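## Task

Using the shelf-edge lot labels (numbers can repeat), bring one cardboard box of lot 451 and one of lot 434 to the desk, fully on the desktop with nothing hanging over its edge. Every other cardboard box stays on its shelf. A lot that is absent from the storeroom is skipped. Tipping over or ending tilted means failure.

## Robot and tools

ROBOT. A Hello Robot Stretch 3 with a single arm: a two-wheeled differential base (0.33 m long, 0.34 m wide, rounded rear) that pivots about a point between the wheels 0.05 m behind its front, a vertical mast carrying a lift, and a telescoping arm that reaches out to the robot's right side. The base cannot strafe, so to shift the gripper along the robot's forward direction you drive the base. Folded and retracted, the robot sweeps a 0.28 m radius when turning; an unfolded level wrist reaches beyond that.

FRAMES. Base frame: origin on the floor between the drive wheels, x ahead, y to the left, z up, metres. hand_pose is reported in it, located where closed fingertips meet. Odometry frame = base frame at scene start; base_odometry counts wheel rotation only (slip shows as travel), heading in rad, left positive.

TOOL move. One action per call; a call without an action just reports state and images. Optional extras: cameras (list of "head_camera", "nav_camera", "wrist_camera" or "all"; omitted/null means all, [] means none) and blocking (true/omitted waits until all motion rests; false returns within about half a second while motion continues). An action is base and/or joints, optionally with speeds, pace or contact_limits; or servos alone.
- base: an object with exactly one key, both relative offsets from where the base last measured itself. translate_m: straight drive in metres, forward positive, -3 to 3. rotate_rad: turn in place in radians, left positive, -6.4 to 6.4.
- joints: an object of absolute targets for the one arm, keyed by name, any subset: lift_m 0 to 1.1; arm_m 0 to 0.52 (extension); wrist_yaw_rad -1.345 to 4.42 (0 along the arm, positive toward the robot's front); wrist_pitch_rad -1.57 to 0.451 (0 level, negative tips fingers down); wrist_roll_rad -2.911 to 2.918 (0 fingers side by side); gripper_m -0.089 to 0.179 (larger is wider; actual fingertip gap is 0.007 m under this when almost shut, 0.025 m under when fully open); head_pan_rad -3.953 to 1.73 (0 forward, positive left, -1.57 faces the arm); head_tilt_rad -1.53 to 0.419 (negative looks down). Metres or radians.
- pace: "default" or "max". speeds: per-key top speed instead, not above the max (max: translate 0.30 m/s, rotate 1.90 rad/s, lift 0.15 m/s, arm 0.40 m/s). The base is capped at 0.10 m/s and 0.63 rad/s unless lift_m < 0.30, arm_m < 0.03 and wrist_yaw_rad > 2.54.
- contact_limits: stops a motion when its effort hits the threshold; put it only alongside that motion's command. arm_m: effort percent (negative sign when retracting). lift_m: {"down": n, "up": n}, 1 to 100, extra force beyond free motion; below about 12 it may trip with no contact. translate_m / rotate_rad: wheel effort in either direction; without one the base has no contact stop.
- servos: "reboot" re-enables servos that shut off; they then hold in place.
Unknown keys make a call invalid; out-of-range values get it refused, and a refusal or an uncommanded stop cancels the rest of that reply's move/wait/finished_scene calls.

TOOL wait: seconds 0 to 10, plus cameras; returns early once moves settle. wait(0) shows a non-blocking move's progress in "earlier move". TOOL stop: brakes all running motions (status "stopped"; they may keep pressing). TOOL zoom_image: camera name and region [x0, y0, x1, y1] in pixels of that camera's latest full image, at most 504 by 504. TOOL finished_scene: scene = the number of the scene being ended; irreversible; call nothing after it in the same reply when ending the first scene.

RESULTS. "move" reads done or the worst status. base_status/joint_status: done, moving, off_target (came to rest short and may still push), stopped, contact_stop (that joint goes slack until recommanded), time_out or torque_fault (target dropped). on_its_own lists things not commanded; "held at" is a target, not a reading. motor_effort: percent, positive toward higher values, bracket = peak in last action; positive wheel effort drives forward. Wrist pitch saturates near 45, roll near 72. lidar_m: 12 distances in 30-degree sectors, first straight ahead, counter-clockwise (4th left, 7th behind, 10th right), plane 0.17 m high, "-" = nothing or closer than 0.15 m. wrist_depth_mm and head_depth_mm: 7x7 median depths from top left. base_tilt in degrees (forward, right), ~4 degrees of fixed bias. Trust turned_by_imu over turned_by_wheels if they disagree by more than 0.15 rad. head_camera images arrive rotated: turn them 90 degrees clockwise; nav_camera 90 degrees counterclockwise. Images can lag the state slightly; the pictures line gives their order.

GRIPPER. Command below the object's width to hold (lower squeezes more); release with at least 0.05 above its width. Readings don't confirm a grasp; resend if it slips.

SAFETY. Before folding the wrist (yaw 3.0) or unfolding, put lift between 0.32 and 0.95, pitch -0.4, roll near 0; once folded lift may go to 0.25. If yaw is below -0.4, keep pitch at -0.5 or lower. Wrist and head have no contact stop and will torque-fault if they strain. Pushing against something rigid with the gripper above about 0.45 m, or driving while the gripper is caught on something, can tip the robot; on any lean, back the gripper off. Avoid drops, throwing, hard hits or shoves, and letting objects fall; objects may occasionally be nudged by outside forces.

Each tool is called after "Call:" as name(argument=value, ...) on one line, values as JSON.

## Session

Call:
move(joints={"head_pan_rad": 1.0, "head_tilt_rad": -0.35, "lift_m": 0.9}, pace="max", cameras=["nav_camera","head_camera"])

Call:
move(joints={"head_pan_rad": -0.8, "head_tilt_rad": -0.35}, pace="max", cameras=["nav_camera","head_camera"])

Call:
move(joints={"head_pan_rad": -2.5, "head_tilt_rad": -0.35}, pace="max", cameras=["nav_camera","head_camera"])

Scene clock: 4.30 s.
move: done
base_odometry: x=+0.000 y=+0.000 heading=+0.000
turned_by_wheels: +0.000
turned_by_imu: +0.000
base_tilt: forward=-0.2 right=-1.2
lidar_m: 0.72 0.73 0.85 1.53 2.66 1.26 1.01 1.11 1.81 1.62 1.40 0.83
head_depth_mm: 649 671 698 727 760 793 833 / 700 725 756 793 835 875 923 / 757 795 832 871 918 970 1024 / 830 873 917 968 1023 1092 1164 / 914 967 1024 1091 1161 1243 1329 / 1022 1089 1168 1249 1348 1453 1456 / 1165 1253 1338 1459 1588 1705 1449
base_status: not commanded
joint_positions: lift_m=+0.900 arm_m=+0.001 wrist_yaw_rad=+3.009 wrist_pitch_rad=-0.463 wrist_roll_rad=+0.000 gripper_m=+0.037 head_pan_rad=+1.000 head_tilt_rad=-0.353
joint_status: all done
measured_speeds: all 0
motor_effort: left_wheel=-0.4(1.0) right_wheel=+0.1(1.2) lift_m=+31.1(34.2) arm_m=-9.4(10.1) wrist_yaw_rad=+0.7(2.1) wrist_pitch_rad=+2.1(2.2) wrist_roll_rad=+0.0(0.3) gripper_m=+0.4(0.9) head_pan_rad=-3.1(5.8) head_tilt_rad=+3.5(8.1)
hand_pose: x=+0.0076 y=+0.0711 z=+0.9027 quat_wxyz=(+0.208, +0.697, +0.117, +0.676) (m; base frame)
wrist_depth_mm: - 138 - - - 862 - / - 150 - - - 965 - / - 167 - - - - - / - - 203 - - - - / - - 213 - - - - / - - 126 - 129 - - / - - 287 - - - -
pictures: head_camera (sideways), nav_camera (sideways)
camera_calibration:
head_camera: T_world_to_cam=[[-0.120564, -0.273503, -0.954285, 1.2582], [-0.819074, 0.570537, -0.0600379, 0.0828368], [0.560876, 0.774392, -0.292805, 0.333277], [0, 0, 0, 1]] pos_world=[0.0326156, 0.0387736, 1.30324]
nav_camera: T_world_to_cam=[[0.158699, 0.278823, 0.947139, -1.19059], [0.849523, -0.527393, 0.0129139, 0.0281544], [0.503116, 0.802567, -0.320563, 0.367345], [0, 0, 0, 1]] pos_world=[-0.019789, 0.0519947, 1.24505]

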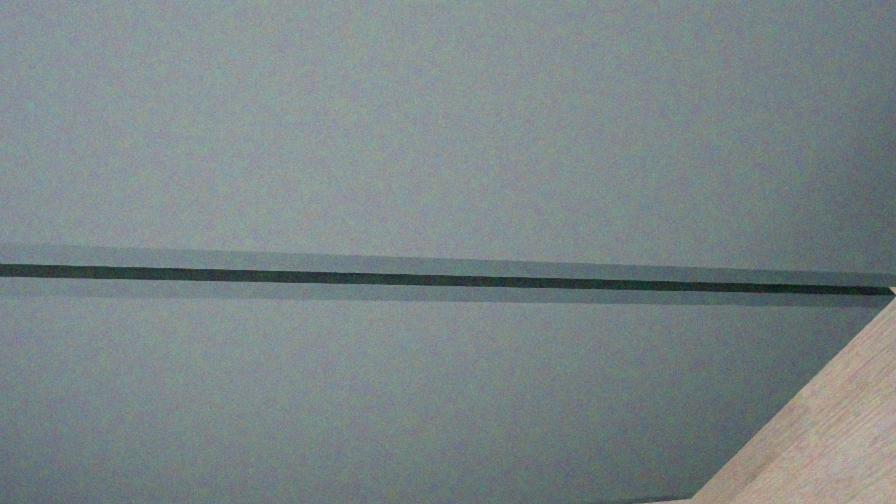

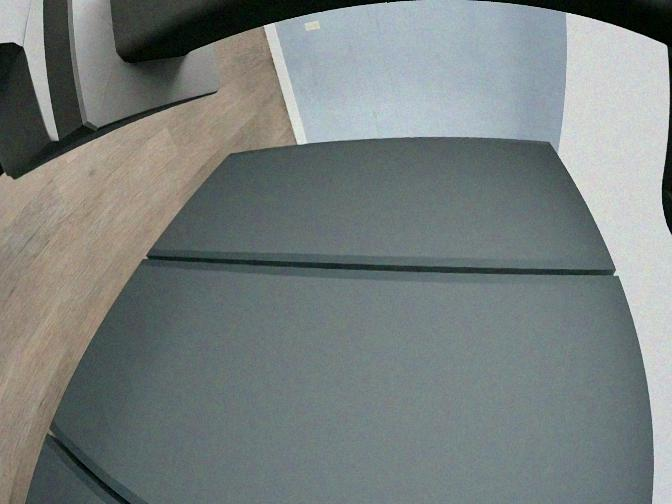

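Scene clock: 6.50 s.
move: done
base_odometry: x=+0.000 y=+0.000 heading=+0.000
turned_by_wheels: +0.000
turned_by_imu: +0.000
base_tilt: forward=-0.2 right=-1.3
lidar_m: 0.72 0.73 0.85 1.52 2.66 1.26 1.01 1.11 1.80 1.62 1.40 0.83
head_depth_mm: 1737 1803 1882 1973 1956 1794 1493 / 1645 1818 1971 2085 2156 1828 1488 / 1470 1567 1679 1817 1932 1887 1479 / 1226 1302 1401 1510 1632 1740 1458 / 1043 1097 1161 1238 1326 1423 1421 / 904 946 999 1050 1115 1183 1252 / 803 837 872 913 954 1011 1065
base_status: not commanded
joint_positions: lift_m=+0.900 arm_m=+0.001 wrist_yaw_rad=+3.009 wrist_pitch_rad=-0.463 wrist_roll_rad=+0.000 gripper_m=+0.037 head_pan_rad=-0.808 head_tilt_rad=-0.350
joint_status: all done
measured_speeds: translate_m=+0.000 rotate_rad=+0.000 lift_m=+0.000 arm_m=+0.000 wrist_yaw_rad=+0.000 wrist_pitch_rad=+0.000 wrist_roll_rad=+0.000 head_pan_rad=+0.024 head_tilt_rad=+0.000
motor_effort: left_wheel=+0.1(0.8) right_wheel=-0.1(1.1) lift_m=+30.7(31.5) arm_m=-12.7(13.4) wrist_yaw_rad=-0.4(1.6) wrist_pitch_rad=+2.1(2.2) wrist_roll_rad=+0.0(0.3) gripper_m=+0.4(1.1) head_pan_rad=+3.1(4.5) head_tilt_rad=+4.7(8.8)
hand_pose: x=+0.0076 y=+0.0711 z=+0.9027 quat_wxyz=(+0.208, +0.697, +0.117, +0.676) (m; base frame)
wrist_depth_mm: - 139 - - - 846 - / - 151 - - - 965 - / - 167 - - - - - / - - 203 - - - - / - - 212 - - - - / - - 126 - 129 - - / - - 287 - - - -
pictures: head_camera (sideways), nav_camera (sideways)
camera_calibration:
head_camera: T_world_to_cam=[[-0.235953, 0.179899, -0.954967, 1.2598], [0.747221, 0.661867, -0.0599391, 0.0731505], [0.621278, -0.727715, -0.290593, 0.32998], [0, 0, 0, 1]] pos_world=[0.0375852, -0.0349216, 1.30335]
nav_camera: T_world_to_cam=[[0.23216, -0.218255, 0.947875, -1.19203], [-0.712354, -0.701701, 0.0129028, 0.0377553], [0.662309, -0.678218, -0.318381, 0.363564], [0, 0, 0, 1]] pos_world=[0.062846, 0.0129012, 1.24516]

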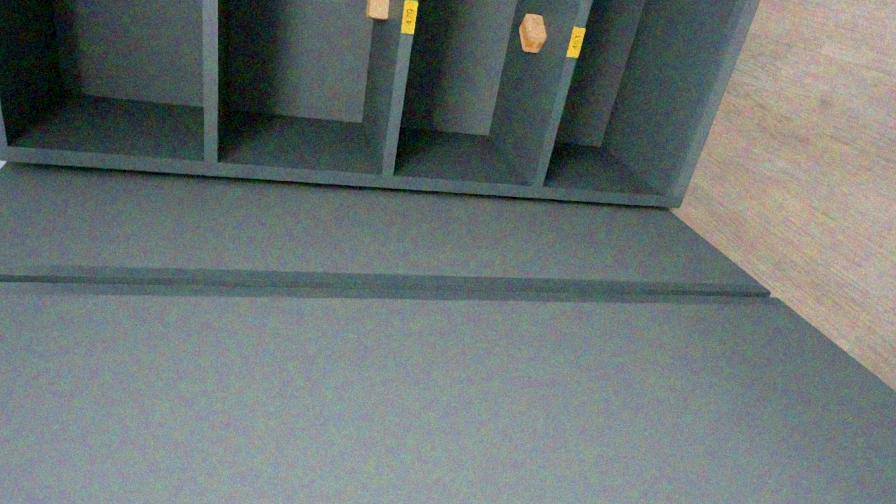

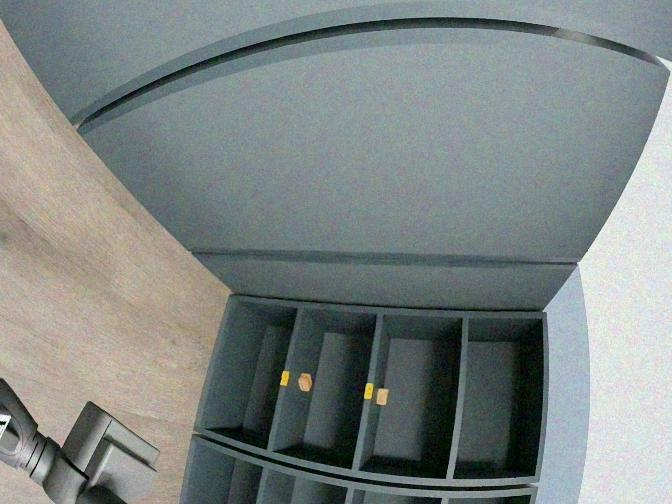

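Scene clock: 8.63 s.
move: done
base_odometry: x=+0.000 y=+0.000 heading=+0.000
turned_by_wheels: +0.000
turned_by_imu: +0.000
base_tilt: forward=-0.3 right=-1.3
lidar_m: 0.72 0.72 0.85 1.53 2.66 1.26 1.01 1.12 1.81 1.62 1.40 0.83
head_depth_mm: 1289 1343 1412 1490 1225 908 1448 / 1335 1408 1476 1546 1384 945 1436 / 1373 1448 1523 1610 1696 1791 1472 / 1432 1509 1582 1673 1796 1811 1462 / 1485 1572 1657 1761 1887 1873 1460 / 1559 1649 1740 1869 1989 1855 1504 / 1631 1727 1844 1982 2111 1845 1503
base_status: not commanded
joint_positions: lift_m=+0.900 arm_m=+0.001 wrist_yaw_rad=+3.009 wrist_pitch_rad=-0.463 wrist_roll_rad=+0.000 gripper_m=+0.037 head_pan_rad=-2.508 head_tilt_rad=-0.350
joint_status: all done
measured_speeds: translate_m=+0.000 rotate_rad=+0.000 lift_m=+0.000 arm_m=+0.000 wrist_yaw_rad=+0.000 wrist_pitch_rad=+0.000 wrist_roll_rad=+0.000 head_pan_rad=+0.024 head_tilt_rad=+0.000
motor_effort: left_wheel=+0.0(0.7) right_wheel=+0.2(1.1) lift_m=+30.6(31.3) arm_m=-13.1(13.7) wrist_yaw_rad=-1.2(1.8) wrist_pitch_rad=+2.1(2.2) wrist_roll_rad=+0.1(0.2) gripper_m=+0.4(0.9) head_pan_rad=+3.7(5.1) head_tilt_rad=+5.1(6.7)
hand_pose: x=+0.0076 y=+0.0711 z=+0.9027 quat_wxyz=(+0.208, +0.697, +0.117, +0.676) (m; base frame)
wrist_depth_mm: - 138 - - - 861 - / - 151 - - - 986 - / - 167 - - - - - / - - 204 - - - - / - - 211 - - - - / - - 126 - 129 - - / - - 288 - - - -
pictures: head_camera (sideways), nav_camera (sideways)
camera_calibration:
head_camera: T_world_to_cam=[[0.208485, 0.210566, -0.95509, 1.25722], [0.560021, -0.826308, -0.0599276, 0.0742212], [-0.801817, -0.522376, -0.290194, 0.338181], [0, 0, 0, 1]] pos_world=[-0.0325187, -0.0267412, 1.30335]
nav_camera: T_world_to_cam=[[-0.246027, -0.201846, 0.948013, -1.18928], [-0.603997, 0.796882, 0.0129188, 0.0370389], [-0.758062, -0.569419, -0.317969, 0.371713], [0, 0, 0, 1]] pos_world=[0.0115575, -0.057906, 1.24517]

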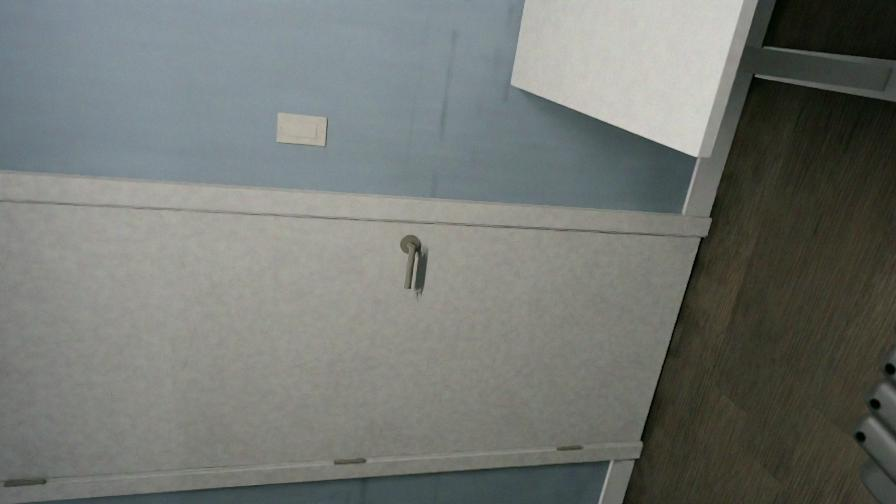

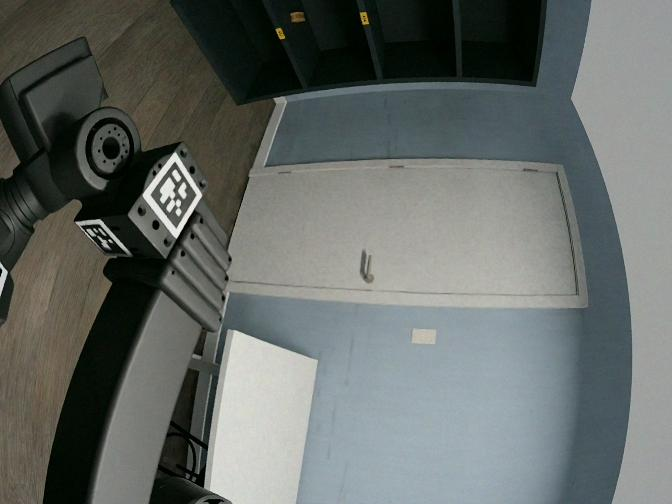

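Call:
move(joints={"head_pan_rad": -1.35, "head_tilt_rad": -0.3}, pace="max", cameras=["nav_camera","head_camera"])

Call:
zoom_image(camera="head_camera", region=[380, 0, 680, 252])

Call:
zoom_image(camera="head_camera", region=[380, 252, 680, 504])

Call:
move(joints={"head_pan_rad": -3.4, "head_tilt_rad": -0.5}, pace="max", cameras=["nav_camera","head_camera"])

Scene clock: 20.43 s.
move: done
base_odometry: x=+0.000 y=+0.000 heading=+0.000
turned_by_wheels: +0.000
turned_by_imu: +0.000
base_tilt: forward=-0.4 right=-1.2
lidar_m: 0.72 0.73 0.85 1.53 2.66 1.26 1.01 1.12 1.81 1.63 1.39 0.83
head_depth_mm: 1649 1876 1971 2065 2042 1947 1564 / 1530 1841 1958 2063 2035 1913 1569 / 1481 1670 1602 1666 1736 1813 1549 / 1707 1864 1964 2082 2138 1899 1538 / 1717 1867 1970 2058 2120 1869 1528 / 1733 1851 1975 2070 2074 1877 1531 / 1591 1712 1856 1852 1818 1828 1523
base_status: not commanded
joint_positions: lift_m=+0.900 arm_m=+0.001 wrist_yaw_rad=+3.009 wrist_pitch_rad=-0.463 wrist_roll_rad=+0.000 gripper_m=+0.037 head_pan_rad=-1.315 head_tilt_rad=-0.299
joint_status: all done
measured_speeds: all 0
motor_effort: left_wheel=-0.8(0.8) right_wheel=+0.0(0.8) lift_m=+30.0(31.0) arm_m=-12.8(13.0) wrist_yaw_rad=+0.6(1.4) wrist_pitch_rad=+2.1(2.2) wrist_roll_rad=-0.2(0.3) gripper_m=+0.3(1.0) head_pan_rad=-2.5(5.4) head_tilt_rad=+5.3(8.2)
hand_pose: x=+0.0076 y=+0.0711 z=+0.9027 quat_wxyz=(+0.208, +0.697, +0.117, +0.676) (m; base frame)
wrist_depth_mm: - 138 - - - 852 - / - 151 - - - - - / - 167 - - - - - / - - 203 - - - - / - - 212 - - - - / - - 126 - 128 - - / - - 287 - - - -
pictures: head_camera (sideways), nav_camera (sideways)
camera_calibration:
head_camera: T_world_to_cam=[[-0.106431, 0.224488, -0.968647, 1.27682], [0.975467, 0.212378, -0.057961, 0.0691482], [0.192708, -0.951053, -0.241584, 0.26883], [0, 0, 0, 1]] pos_world=[0.0166364, -0.0456458, 1.30574]
nav_camera: T_world_to_cam=[[0.0845629, -0.256427, 0.962857, -1.21074], [-0.963763, -0.266409, 0.0136928, 0.0382398], [0.253002, -0.929124, -0.269663, 0.302635], [0, 0, 0, 1]] pos_world=[0.0626701, -0.0190928, 1.24685]

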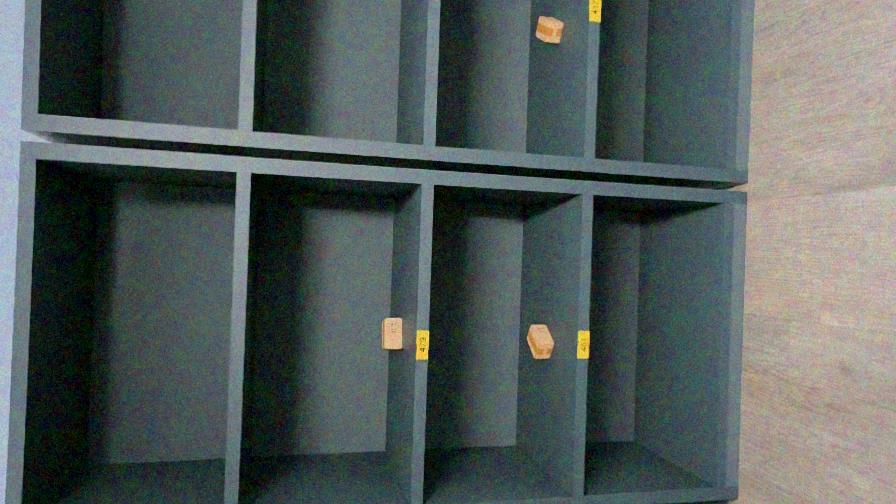

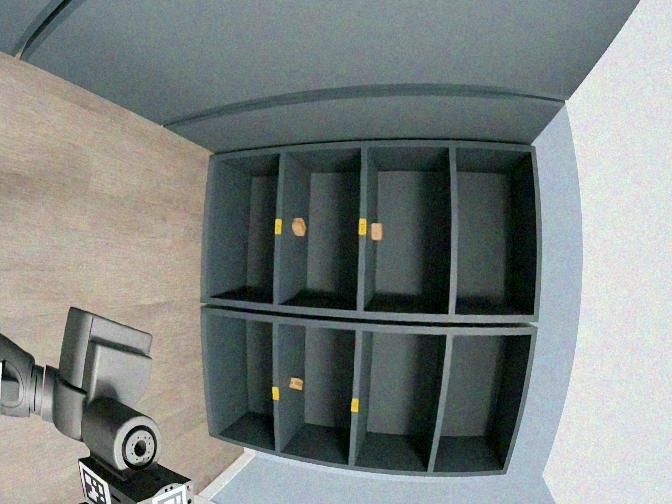

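Scaled by 1.680 from the camera's 896x504 image, which has a finer 1280x720 frame.

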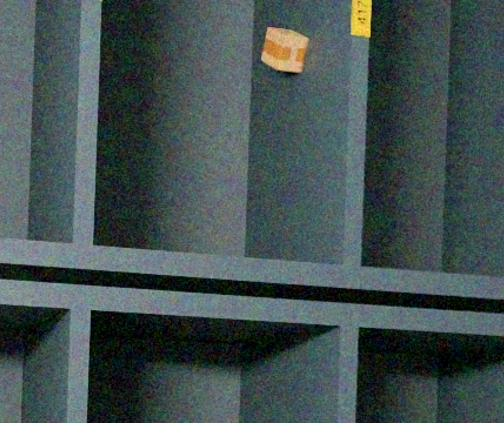

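Scaled by 1.680 from the camera's 896x504 image, which has a finer 1280x720 frame.

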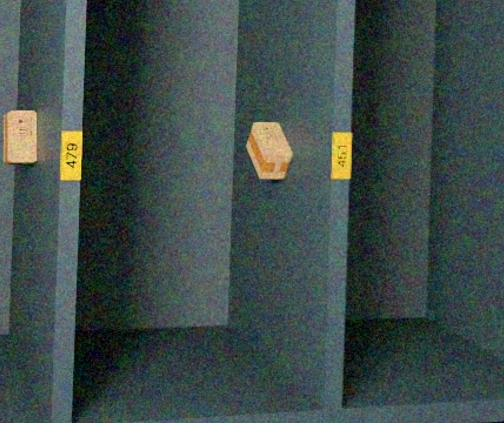

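Scene clock: 22.63 s.
move: done
base_odometry: x=+0.000 y=+0.000 heading=+0.000
turned_by_wheels: +0.000
turned_by_imu: +0.000
base_tilt: forward=-0.3 right=-1.1
lidar_m: 0.72 0.73 0.85 1.52 2.65 1.26 1.01 1.11 1.82 1.62 1.39 0.83
head_depth_mm: 1779 1974 2184 1475 - - - / 1665 1827 2004 1366 - - - / 1567 1711 1853 1348 2097 - - / 1484 1620 1773 1339 1073 - - / 1413 1527 1663 1317 1064 - - / 1341 1439 1558 1309 1009 - - / 1277 1378 1479 1294 958 1586 1288
base_status: not commanded
joint_positions: lift_m=+0.900 arm_m=+0.001 wrist_yaw_rad=+3.009 wrist_pitch_rad=-0.463 wrist_roll_rad=+0.000 gripper_m=+0.037 head_pan_rad=-3.408 head_tilt_rad=-0.500
joint_status: all done
measured_speeds: translate_m=+0.000 rotate_rad=+0.000 lift_m=+0.000 arm_m=+0.000 wrist_yaw_rad=+0.000 wrist_pitch_rad=+0.000 wrist_roll_rad=+0.000 head_pan_rad=+0.024 head_tilt_rad=+0.000
motor_effort: left_wheel=-0.3(0.8) right_wheel=+0.0(1.3) lift_m=+29.8(31.0) arm_m=-12.6(13.2) wrist_yaw_rad=-0.8(1.7) wrist_pitch_rad=+2.1(2.2) wrist_roll_rad=-0.2(0.3) gripper_m=+0.4(1.0) head_pan_rad=+3.6(5.3) head_tilt_rad=-4.9(8.0)
hand_pose: x=+0.0076 y=+0.0711 z=+0.9027 quat_wxyz=(+0.208, +0.697, +0.117, +0.676) (m; base frame)
wrist_depth_mm: - 139 - - - 860 - / - 151 - - - 979 - / - 167 - - - - - / - - 203 - - - - / - - 211 - - - - / - - 126 - 129 - - / - - 286 - - - -
pictures: head_camera (sideways), nav_camera (sideways)
camera_calibration:
head_camera: T_world_to_cam=[[0.429077, -0.069191, -0.900614, 1.18477], [-0.29018, -0.954769, -0.0648978, 0.0859261], [-0.855388, 0.289186, -0.429747, 0.520113], [0, 0, 0, 1]] pos_world=[-0.0385255, 0.0136057, 1.29612]
nav_camera: T_world_to_cam=[[-0.444285, 0.103656, 0.889869, -1.11223], [0.247143, 0.968922, 0.0105268, 0.0349545], [-0.861122, 0.224602, -0.456095, 0.552039], [0, 0, 0, 1]] pos_world=[-0.0274141, -0.0425676, 1.24116]

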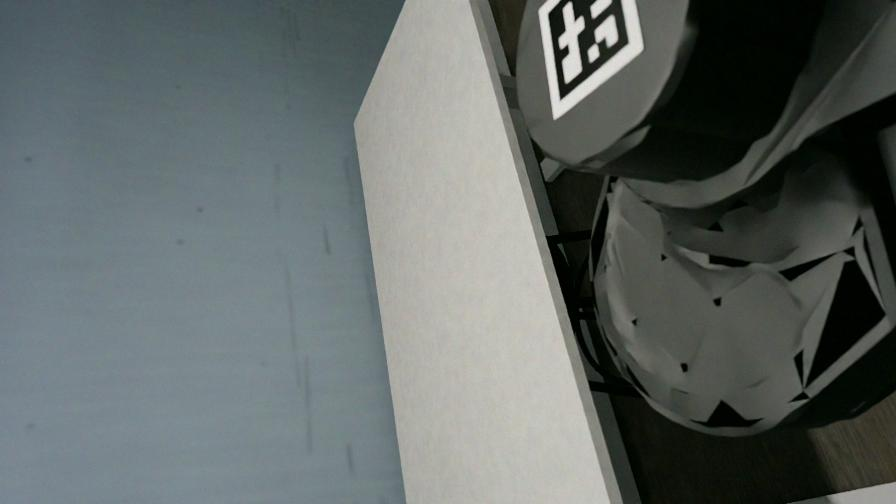

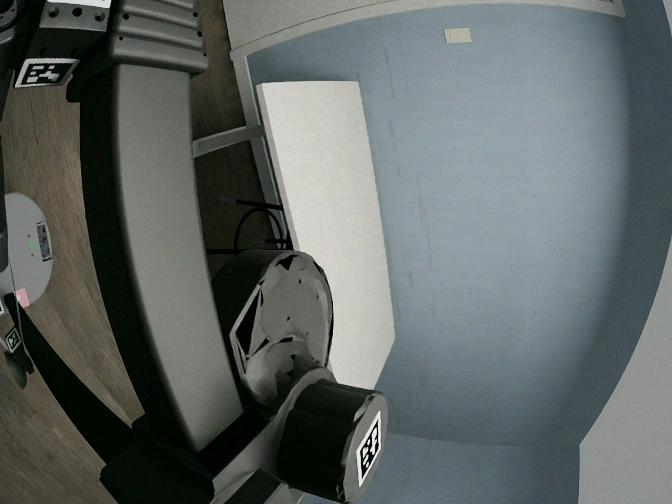

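Call:
move(joints={"wrist_yaw_rad": 0.0, "wrist_pitch_rad": -0.4, "head_pan_rad": 0.0, "head_tilt_rad": -0.3}, base={"rotate_rad": -1.2}, cameras=["nav_camera","head_camera"])

Call:
zoom_image(camera="head_camera", region=[380, 0, 680, 252])

Call:
move(base={"translate_m": 1.06}, joints={"wrist_pitch_rad": -0.2, "gripper_m": 0.179, "lift_m": 0.6, "head_pan_rad": -0.8}, cameras=["head_camera","nav_camera"])

Scene clock: 68.03 s.
move: done
base_odometry: x=+0.000 y=+0.000 heading=-1.200
turned_by_wheels: -1.200
turned_by_imu: -1.179
base_tilt: forward=-0.1 right=-1.1
lidar_m: 1.63 0.90 0.73 0.73 0.80 1.22 2.65 1.64 1.01 1.11 1.69 1.63
head_depth_mm: 1382 1436 1850 1951 2019 1926 1549 / 1678 1796 1895 1672 1676 1765 1553 / 1693 1854 1958 2057 2005 1896 1538 / 1710 1859 1978 2092 2133 1902 1538 / 1742 1905 2011 2108 2105 1871 1537 / 1557 1678 1745 1788 1863 1876 1523 / 1401 1434 1475 1519 1574 1607 1504
base_status: done
joint_positions: lift_m=+0.900 arm_m=+0.001 wrist_yaw_rad=+0.003 wrist_pitch_rad=-0.420 wrist_roll_rad=+0.000 gripper_m=+0.037 head_pan_rad=+0.008 head_tilt_rad=-0.300
joint_status: all done
measured_speeds: translate_m=+0.000 rotate_rad=+0.000 lift_m=+0.000 arm_m=+0.000 wrist_yaw_rad=+0.000 wrist_pitch_rad=+0.000 wrist_roll_rad=+0.000 head_pan_rad=-0.024 head_tilt_rad=+0.000
motor_effort: left_wheel=+8.4(11.8) right_wheel=-10.5(13.3) lift_m=+29.9(30.8) arm_m=-12.5(13.5) wrist_yaw_rad=-2.8(6.2) wrist_pitch_rad=+3.3(7.1) wrist_roll_rad=+0.0(0.3) gripper_m=+0.7(0.9) head_pan_rad=-3.2(6.0) head_tilt_rad=+5.6(9.8)
hand_pose: x=-0.0209 y=-0.3697 z=+0.9122 quat_wxyz=(+0.692, +0.149, -0.691, -0.147) (m; base frame)
wrist_depth_mm: - - - - - - - / - - - - - - - / - - - - - - - / - - - - - - - / - - - - - - - / - - 126 - 128 - - / - - - - - - -
pictures: head_camera (sideways), nav_camera (sideways)
camera_calibration:
head_camera: T_world_to_cam=[[-0.244502, -0.0482734, -0.968447, 1.27743], [0.0326439, 0.997784, -0.0579773, 0.0749176], [0.969099, -0.0457894, -0.242384, 0.265167], [0, 0, 0, 1]] pos_world=[0.0529158, -0.000943539, 1.30574]
nav_camera: T_world_to_cam=[[0.270142, 0.0192713, 0.962628, -1.2116], [0.0225233, -0.999653, 0.0136918, 0.032247], [0.962557, 0.0179828, -0.270482, 0.299359], [0, 0, 0, 1]] pos_world=[0.0384273, 0.0502016, 1.24685]

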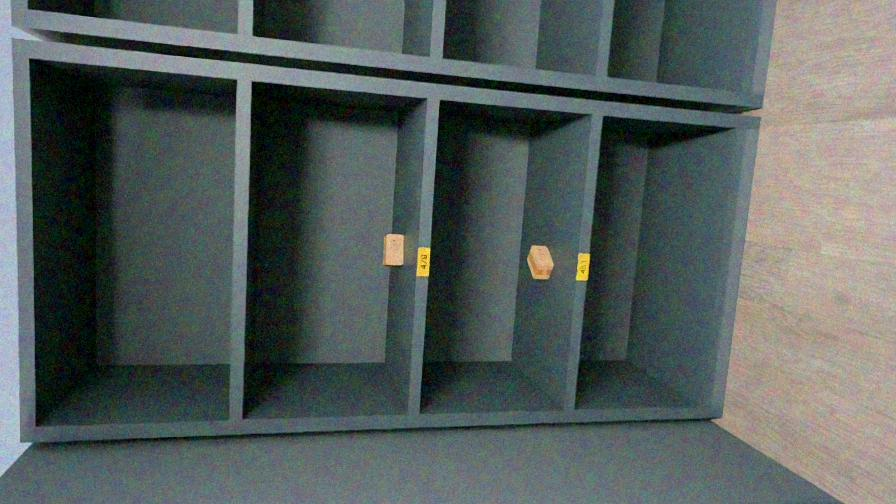

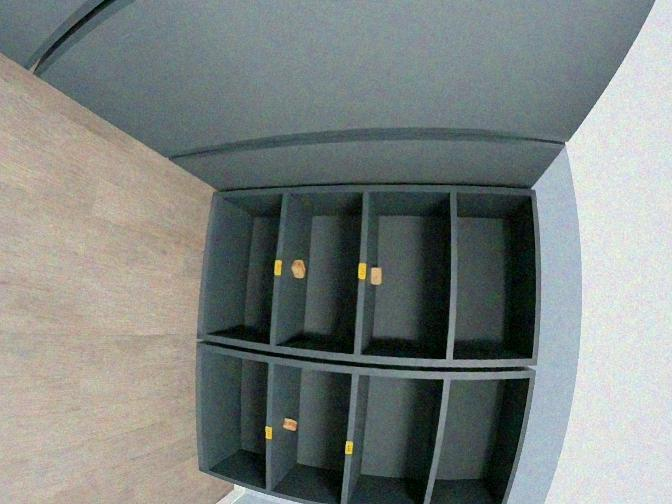

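Scaled by 1.680 from the camera's 896x504 image, which has a finer 1280x720 frame.

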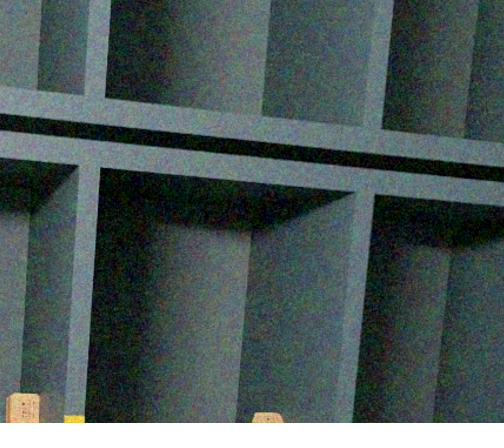

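Scene clock: 79.77 s.
move: done
base_odometry: x=+0.385 y=-0.988 heading=-1.199
turned_by_wheels: +0.000
turned_by_imu: -0.001
base_tilt: forward=-0.4 right=-1.1
lidar_m: 1.03 0.71 0.57 0.57 0.62 0.96 3.67 1.62 1.71 1.70 0.72 0.66
head_depth_mm: 1280 1284 1360 1334 1431 1336 1456 / 1310 1321 1456 1331 1545 1213 1423 / 1204 1023 1349 1324 1462 1198 1321 / 1101 640 1228 1165 820 1145 916 / 560 587 617 648 686 726 773 / 593 607 671 711 696 807 835 / 708 729 838 903 695 1040 900
base_status: done
joint_positions: lift_m=+0.600 arm_m=+0.001 wrist_yaw_rad=+0.003 wrist_pitch_rad=-0.222 wrist_roll_rad=+0.000 gripper_m=+0.179 head_pan_rad=-0.800 head_tilt_rad=-0.300
joint_status: all done
measured_speeds: all 0
motor_effort: left_wheel=+8.4(12.7) right_wheel=+0.2(10.7) lift_m=+23.8(26.8) arm_m=-9.8(13.2) wrist_yaw_rad=-2.2(4.5) wrist_pitch_rad=+3.5(6.1) wrist_roll_rad=-0.1(0.4) gripper_m=+0.6(85.3) head_pan_rad=+3.6(5.1) head_tilt_rad=+4.4(6.1)
hand_pose: x=-0.0208 y=-0.3902 z=+0.6589 quat_wxyz=(+0.703, +0.079, -0.702, -0.078) (m; base frame)
wrist_depth_mm: - - - - - - - / - - - - - - - / 760 - - - - - - / - - - - - - - / - - - - - - - / - 141 - - - - - / - 892 913 910 913 877 105
pictures: head_camera (sideways), nav_camera (sideways)
camera_calibration:
head_camera: T_world_to_cam=[[-0.203679, 0.143285, -0.968496, 1.27726], [0.74399, 0.66567, -0.0579814, 0.070563], [0.636391, -0.732361, -0.242185, 0.266864], [0, 0, 0, 1]] pos_world=[0.0378231, -0.0345427, 1.30574]
nav_camera: T_world_to_cam=[[0.200407, -0.181853, 0.962687, -1.21122], [-0.707198, -0.706883, 0.0136896, 0.0366799], [0.678018, -0.683554, -0.27027, 0.300892], [0, 0, 0, 1]] pos_world=[0.0646675, 0.01134, 1.24685]

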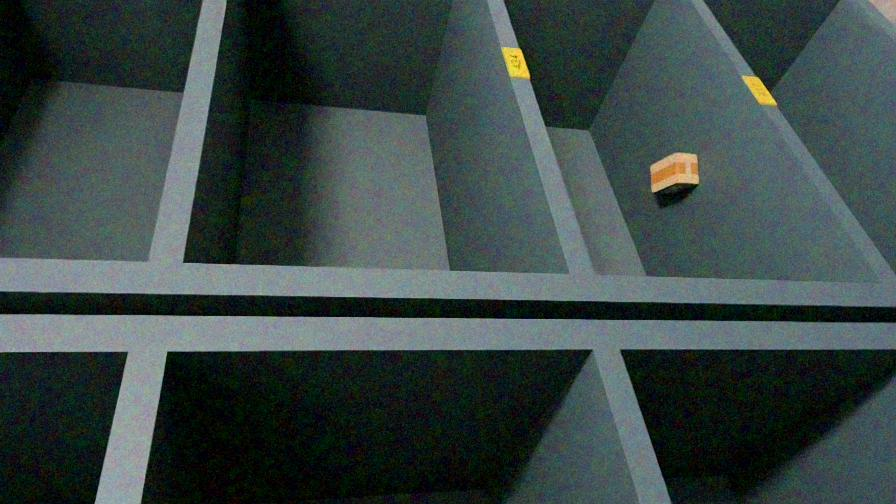

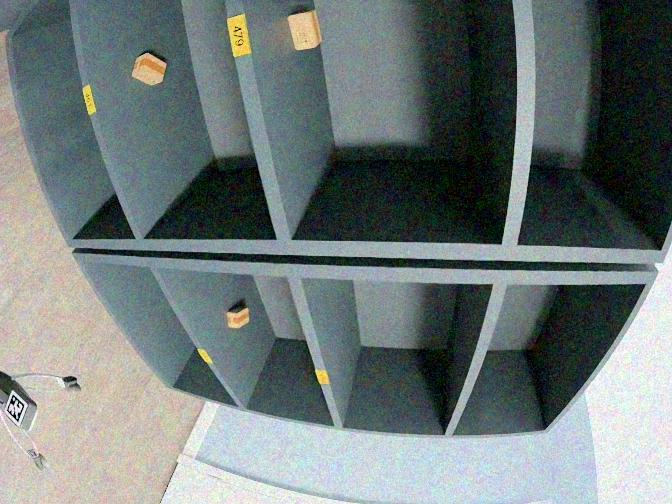

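Call:
zoom_image(camera="head_camera", region=[490, 37, 540, 87])

Call:
zoom_image(camera="head_camera", region=[735, 67, 785, 117])

Call:
move(base={"rotate_rad": 1.495}, joints={"head_pan_rad": -1.57, "head_tilt_rad": -0.5, "lift_m": 0.55}, cameras=["wrist_camera","head_camera","nav_camera"])

Scaled by 10.080 from the camera's 896x504 image, which has a finer 1280x720 frame.

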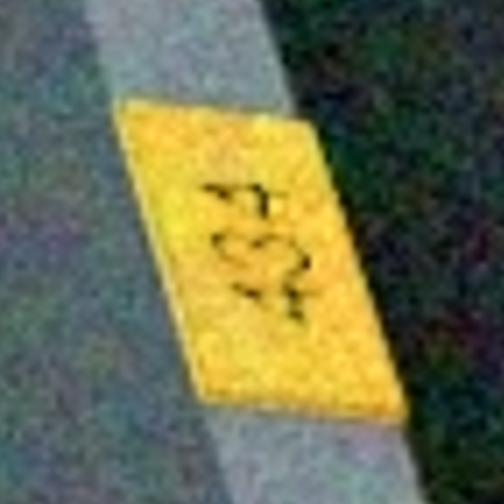

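Scaled by 10.080 from the camera's 896x504 image, which has a finer 1280x720 frame.

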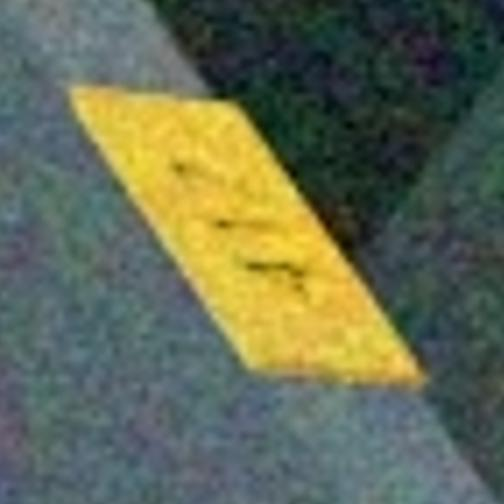

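Scene clock: 93.87 s.
move: done
base_odometry: x=+0.385 y=-0.988 heading=+0.295
turned_by_wheels: +1.495
turned_by_imu: +1.471
base_tilt: forward=-0.4 right=-1.2
lidar_m: 0.57 0.60 0.86 3.66 2.30 1.62 1.69 1.38 0.66 1.03 0.77 0.58
head_depth_mm: 832 897 964 740 1002 925 852 / 837 901 978 731 1155 958 1151 / 842 905 974 725 1162 956 1142 / 842 912 979 714 1171 946 1141 / 847 916 987 708 1167 941 1168 / 851 926 994 696 1169 938 1160 / 860 926 983 691 1173 931 1151
base_status: done
joint_positions: lift_m=+0.550 arm_m=+0.001 wrist_yaw_rad=+0.002 wrist_pitch_rad=-0.221 wrist_roll_rad=+0.000 gripper_m=+0.179 head_pan_rad=-1.571 head_tilt_rad=-0.500
joint_status: all done
measured_speeds: all 0
motor_effort: left_wheel=-8.7(13.1) right_wheel=+8.6(12.0) lift_m=+30.5(31.5) arm_m=-13.1(13.6) wrist_yaw_rad=-2.4(4.3) wrist_pitch_rad=+3.4(3.6) wrist_roll_rad=-0.3(0.3) gripper_m=+0.2(1.0) head_pan_rad=+3.1(4.6) head_tilt_rad=-4.7(6.4)
hand_pose: x=-0.0209 y=-0.3903 z=+0.6091 quat_wxyz=(+0.703, +0.079, -0.702, -0.077) (m; base frame)
wrist_depth_mm: - 740 - - - - - / - 793 - - - - - / - - - 530 - - - / - - - - - - - / - 146 - - - - - / - 139 - - - 834 - / - - - - - - 105
pictures: head_camera (sideways), nav_camera (sideways), wrist_camera
camera_calibration:
head_camera: T_world_to_cam=[[-0.0463514, 0.432459, -0.900462, 1.1875], [0.99749, -0.0282609, -0.0649186, 0.0780951], [-0.0535224, -0.901211, -0.430063, 0.515622], [0, 0, 0, 1]] pos_world=[0.00474026, -0.0466524, 1.29611]
nav_camera: T_world_to_cam=[[0.0170788, -0.456189, 0.889719, -1.11485], [-0.999801, -0.0169565, 0.0104977, 0.0425579], [0.0102975, -0.889721, -0.456388, 0.54711], [0, 0, 0, 1]] pos_world=[0.0559559, -0.021088, 1.24115]
wrist_camera: T_world_to_cam=[[-0.998889, -0.0436448, -0.0177792, -0.020393], [-0.00169815, 0.410348, -0.911927, 0.748087], [0.0470966, -0.910884, -0.409966, 0.0613472], [0, 0, 0, 1]] pos_world=[-0.0219892, -0.251986, 0.706989]

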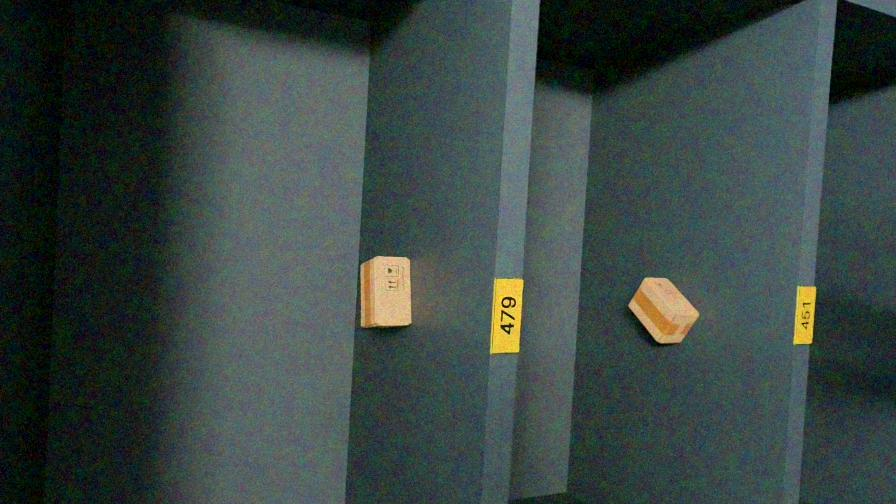

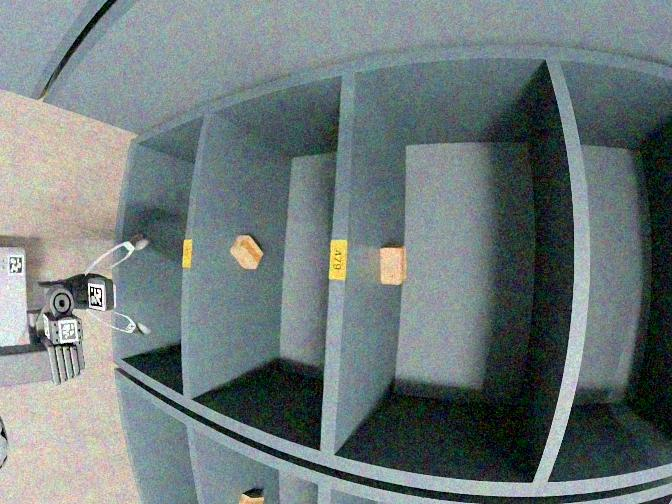

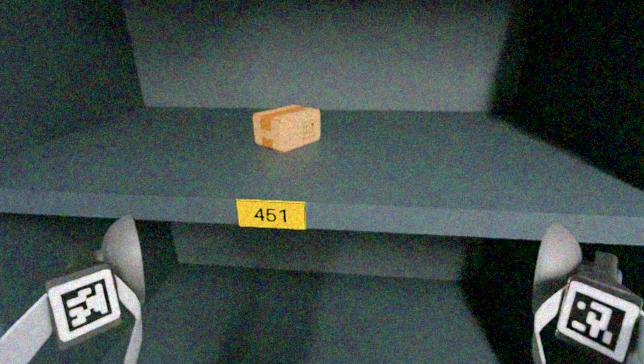

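Call:
move(base={"translate_m": 0.18}, joints={"lift_m": 0.51, "wrist_yaw_rad": -0.39, "wrist_pitch_rad": -0.22}, cameras=[])

Call:
move(joints={"arm_m": 0.3}, cameras=["wrist_camera"])

Scene clock: 143.70 s.
move: done
base_odometry: x=+0.557 y=-0.935 heading=+0.295
turned_by_wheels: +0.000
turned_by_imu: -0.001
base_tilt: forward=-0.3 right=-1.3
lidar_m: 0.39 0.41 0.59 1.98 1.92 1.76 1.87 0.79 0.78 1.04 0.53 0.40
head_depth_mm: 830 908 984 740 1157 965 1156 / 844 909 979 731 1170 963 1145 / 846 918 986 722 1176 952 1142 / 852 921 990 717 1182 950 1165 / 858 924 1000 706 1178 948 1159 / 862 929 994 700 1157 938 1158 / 736 796 817 691 874 879 934
base_status: done
joint_positions: lift_m=+0.510 arm_m=+0.001 wrist_yaw_rad=-0.387 wrist_pitch_rad=-0.234 wrist_roll_rad=+0.000 gripper_m=+0.179 head_pan_rad=-1.570 head_tilt_rad=-0.500
joint_status: all done
measured_speeds: all 0
motor_effort: left_wheel=+5.4(8.8) right_wheel=+4.9(12.3) lift_m=+31.0(31.5) arm_m=-11.9(12.7) wrist_yaw_rad=-3.9(5.5) wrist_pitch_rad=+2.2(4.8) wrist_roll_rad=-0.2(0.3) gripper_m=+0.4(1.2) head_pan_rad=+2.7(4.1) head_tilt_rad=-3.9(4.7)
hand_pose: x=-0.1134 y=-0.3711 z=+0.5657 quat_wxyz=(+0.673, -0.054, -0.705, -0.217) (m; base frame)
wrist_depth_mm: - - - - 766 - - / - - 491 - - - 457 / - - - - - - 483 / 320 - - - - - - / 327 143 - - - - - / - 126 - - 835 - - / - - - - - 673 105
pictures: none
No camera images: "cameras" was empty.

Scene clock: 147.13 s.
move: done
base_odometry: x=+0.557 y=-0.935 heading=+0.295
turned_by_wheels: +0.000
turned_by_imu: +0.000
base_tilt: forward=-0.3 right=-1.4
lidar_m: 0.39 0.41 0.60 1.97 1.92 1.76 1.88 0.79 0.78 1.03 0.53 0.40
head_depth_mm: 831 905 985 739 1158 970 1156 / 849 912 981 730 1171 958 1144 / 847 914 984 720 1175 948 597 / 853 919 991 712 1180 947 615 / 857 925 995 706 1173 941 1159 / 860 931 995 698 1163 939 1160 / 735 794 818 691 870 875 932
base_status: not commanded
joint_positions: lift_m=+0.510 arm_m=+0.300 wrist_yaw_rad=-0.387 wrist_pitch_rad=-0.235 wrist_roll_rad=+0.000 gripper_m=+0.179 head_pan_rad=-1.570 head_tilt_rad=-0.500
joint_status: all done
measured_speeds: all 0
motor_effort: left_wheel=+5.2(5.8) right_wheel=+4.0(5.7) lift_m=+27.0(30.4) arm_m=+13.7(15.2) wrist_yaw_rad=-2.6(4.3) wrist_pitch_rad=+2.2(2.3) wrist_roll_rad=-0.1(0.3) gripper_m=+0.1(1.1) head_pan_rad=+3.0(4.4) head_tilt_rad=-2.8(4.1)
hand_pose: x=-0.1135 y=-0.6705 z=+0.5657 quat_wxyz=(+0.673, -0.054, -0.705, -0.217) (m; base frame)
wrist_depth_mm: - - - - - 541 - / - - - - - 579 - / - - 256 262 - - - / 294 310 239 273 306 303 302 / 236 223 233 233 232 231 242 / 123 175 188 188 187 186 186 / 148 157 162 156 161 156 107
pictures: wrist_camera
camera_calibration:
wrist_camera: T_world_to_cam=[[-0.940482, 0.339348, -0.0183236, 0.137789], [0.159023, 0.39179, -0.906208, 0.82594], [-0.300341, -0.855187, -0.422435, -0.202387], [0, 0, 0, 1]] pos_world=[-0.0625403, -0.543432, 0.665502]

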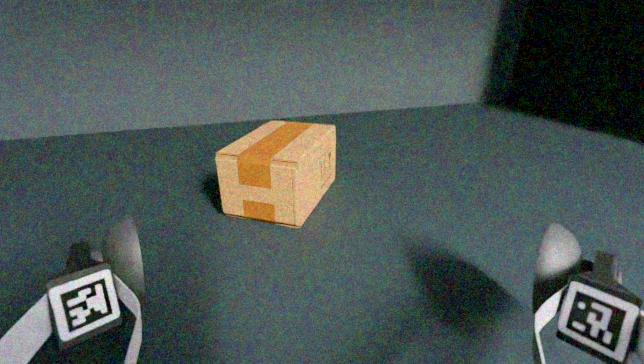

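Call:
move(joints={"arm_m": 0.43}, contact_limits={"arm_m": 35}, cameras=[])

Call:
move(joints={"gripper_m": 0.03}, cameras=["wrist_camera"])

Call:
move(joints={"lift_m": 0.6}, cameras=["wrist_camera"])

Scene clock: 160.00 s.
move: done
base_odometry: x=+0.557 y=-0.935 heading=+0.295
turned_by_wheels: +0.000
turned_by_imu: +0.000
base_tilt: forward=-0.2 right=-1.2
lidar_m: 0.39 0.42 0.59 1.97 1.93 1.76 1.87 0.79 0.78 1.04 0.53 0.40
head_depth_mm: 835 906 985 738 1161 970 1155 / 845 909 983 728 1163 955 1153 / 848 918 982 722 1176 872 623 / 850 922 985 714 1181 741 1168 / 856 926 994 707 1172 944 1163 / 860 932 994 699 1156 934 1159 / 736 793 815 691 874 876 933
base_status: not commanded
joint_positions: lift_m=+0.510 arm_m=+0.430 wrist_yaw_rad=-0.387 wrist_pitch_rad=-0.235 wrist_roll_rad=+0.000 gripper_m=+0.179 head_pan_rad=-1.570 head_tilt_rad=-0.500
joint_status: all done
measured_speeds: all 0
motor_effort: left_wheel=+5.5(5.8) right_wheel=+4.4(5.3) lift_m=+23.8(25.0) arm_m=+12.6(14.8) wrist_yaw_rad=-2.1(4.4) wrist_pitch_rad=+2.2(2.4) wrist_roll_rad=+0.1(0.3) gripper_m=+0.5(1.1) head_pan_rad=+3.0(3.8) head_tilt_rad=-2.5(3.5)
contact_limits: arm_m 35 (drawing in: default 31, maximum 55; extending or still: default 40, maximum 69)
hand_pose: x=-0.1135 y=-0.8005 z=+0.5657 quat_wxyz=(+0.673, -0.054, -0.705, -0.217) (m; base frame)
wrist_depth_mm: 290 307 327 - - - 437 / 307 323 338 - - - 467 / 321 335 - - - - - / 312 309 307 188 305 301 302 / 236 223 233 143 157 231 241 / 123 174 174 120 124 186 185 / 148 153 152 122 146 156 107
pictures: none
No camera images: "cameras" was empty.

Scene clock: 162.03 s.
move: done
base_odometry: x=+0.557 y=-0.935 heading=+0.295
turned_by_wheels: +0.000
turned_by_imu: +0.000
base_tilt: forward=-0.3 right=-1.2
lidar_m: 0.39 0.41 0.60 1.97 1.93 1.76 1.87 0.79 0.78 1.03 0.53 0.40
head_depth_mm: 834 906 981 738 1160 964 1160 / 843 913 980 730 1169 959 1151 / 846 915 983 723 1180 869 625 / 851 921 990 715 1180 743 1166 / 857 926 997 709 1174 946 1158 / 861 929 995 698 1160 939 1160 / 735 795 818 690 872 875 932
base_status: not commanded
joint_positions: lift_m=+0.510 arm_m=+0.430 wrist_yaw_rad=-0.387 wrist_pitch_rad=-0.235 wrist_roll_rad=+0.000 gripper_m=+0.031 head_pan_rad=-1.570 head_tilt_rad=-0.500
joint_status: all done
measured_speeds: all 0
motor_effort: left_wheel=+5.3(5.8) right_wheel=+4.6(5.6) lift_m=+23.7(24.5) arm_m=+9.4(13.2) wrist_yaw_rad=-3.4(4.5) wrist_pitch_rad=+2.3(2.3) wrist_roll_rad=+0.0(0.3) gripper_m=-14.4(86.3) head_pan_rad=+2.9(3.9) head_tilt_rad=-1.3(2.8)
contact_limits: arm_m 35 (drawing in: default 31, maximum 55; extending or still: default 40, maximum 69)
hand_pose: x=-0.1135 y=-0.8005 z=+0.5657 quat_wxyz=(+0.673, -0.054, -0.705, -0.217) (m; base frame)
wrist_depth_mm: 290 309 325 - - - 444 / 304 324 335 - - - 467 / 320 334 - - - - - / 311 308 306 188 269 303 301 / 234 235 158 143 150 230 229 / 189 188 130 126 124 185 185 / 158 148 149 139 146 146 155
pictures: wrist_camera
camera_calibration:
wrist_camera: T_world_to_cam=[[-0.940434, 0.339483, -0.0183257, 0.182], [0.159116, 0.391866, -0.906159, 0.876897], [-0.300444, -0.855098, -0.422541, -0.313438], [0, 0, 0, 1]] pos_world=[-0.0625402, -0.673432, 0.665502]

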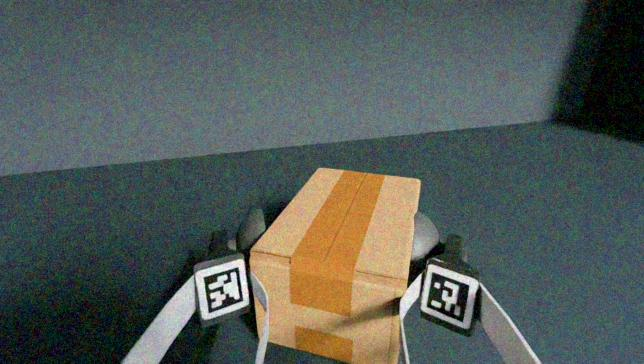

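Scene clock: 163.70 s.
move: done
base_odometry: x=+0.557 y=-0.935 heading=+0.295
turned_by_wheels: +0.000
turned_by_imu: +0.000
base_tilt: forward=-0.3 right=-1.1
lidar_m: 0.39 0.41 0.59 1.97 1.92 1.75 1.87 0.79 0.78 1.03 0.53 0.40
head_depth_mm: 832 907 984 739 1161 963 1156 / 844 913 981 729 1163 957 823 / 848 920 980 723 1170 655 826 / 853 918 988 714 1180 692 1167 / 857 924 995 706 1169 944 1157 / 859 931 998 698 1165 937 1162 / 735 795 818 691 873 878 933
base_status: not commanded
joint_positions: lift_m=+0.600 arm_m=+0.430 wrist_yaw_rad=-0.387 wrist_pitch_rad=-0.244 wrist_roll_rad=+0.000 gripper_m=+0.031 head_pan_rad=-1.570 head_tilt_rad=-0.500
joint_status: all done
measured_speeds: all 0
motor_effort: left_wheel=+5.6(5.8) right_wheel=+5.0(5.2) lift_m=+31.0(34.4) arm_m=+6.5(9.7) wrist_yaw_rad=-3.1(4.1) wrist_pitch_rad=+4.0(4.1) wrist_roll_rad=-0.1(0.3) gripper_m=-13.8(14.4) head_pan_rad=+3.4(3.5) head_tilt_rad=-2.1(2.8)
contact_limits: arm_m 35 (drawing in: default 31, maximum 55; extending or still: default 40, maximum 69)
hand_pose: x=-0.1132 y=-0.7997 z=+0.6534 quat_wxyz=(+0.672, -0.050, -0.705, -0.220) (m; base frame)
wrist_depth_mm: 290 306 325 - - - 440 / 306 323 339 - - - 468 / 320 336 - - - - 503 / 336 - - 182 182 - 492 / - - 154 144 146 - - / 302 315 130 128 124 298 306 / 264 246 246 138 244 251 259
pictures: wrist_camera
camera_calibration:
wrist_camera: T_world_to_cam=[[-0.940326, 0.339758, -0.0187324, 0.184163], [0.16239, 0.399697, -0.902148, 0.960051], [-0.299025, -0.851356, -0.431019, -0.266916], [0, 0, 0, 1]] pos_world=[-0.0625441, -0.673542, 0.754512]

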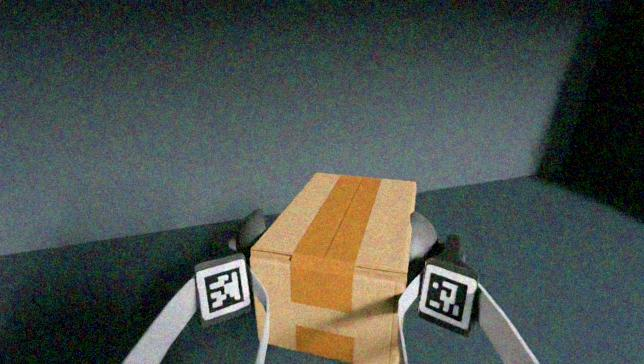

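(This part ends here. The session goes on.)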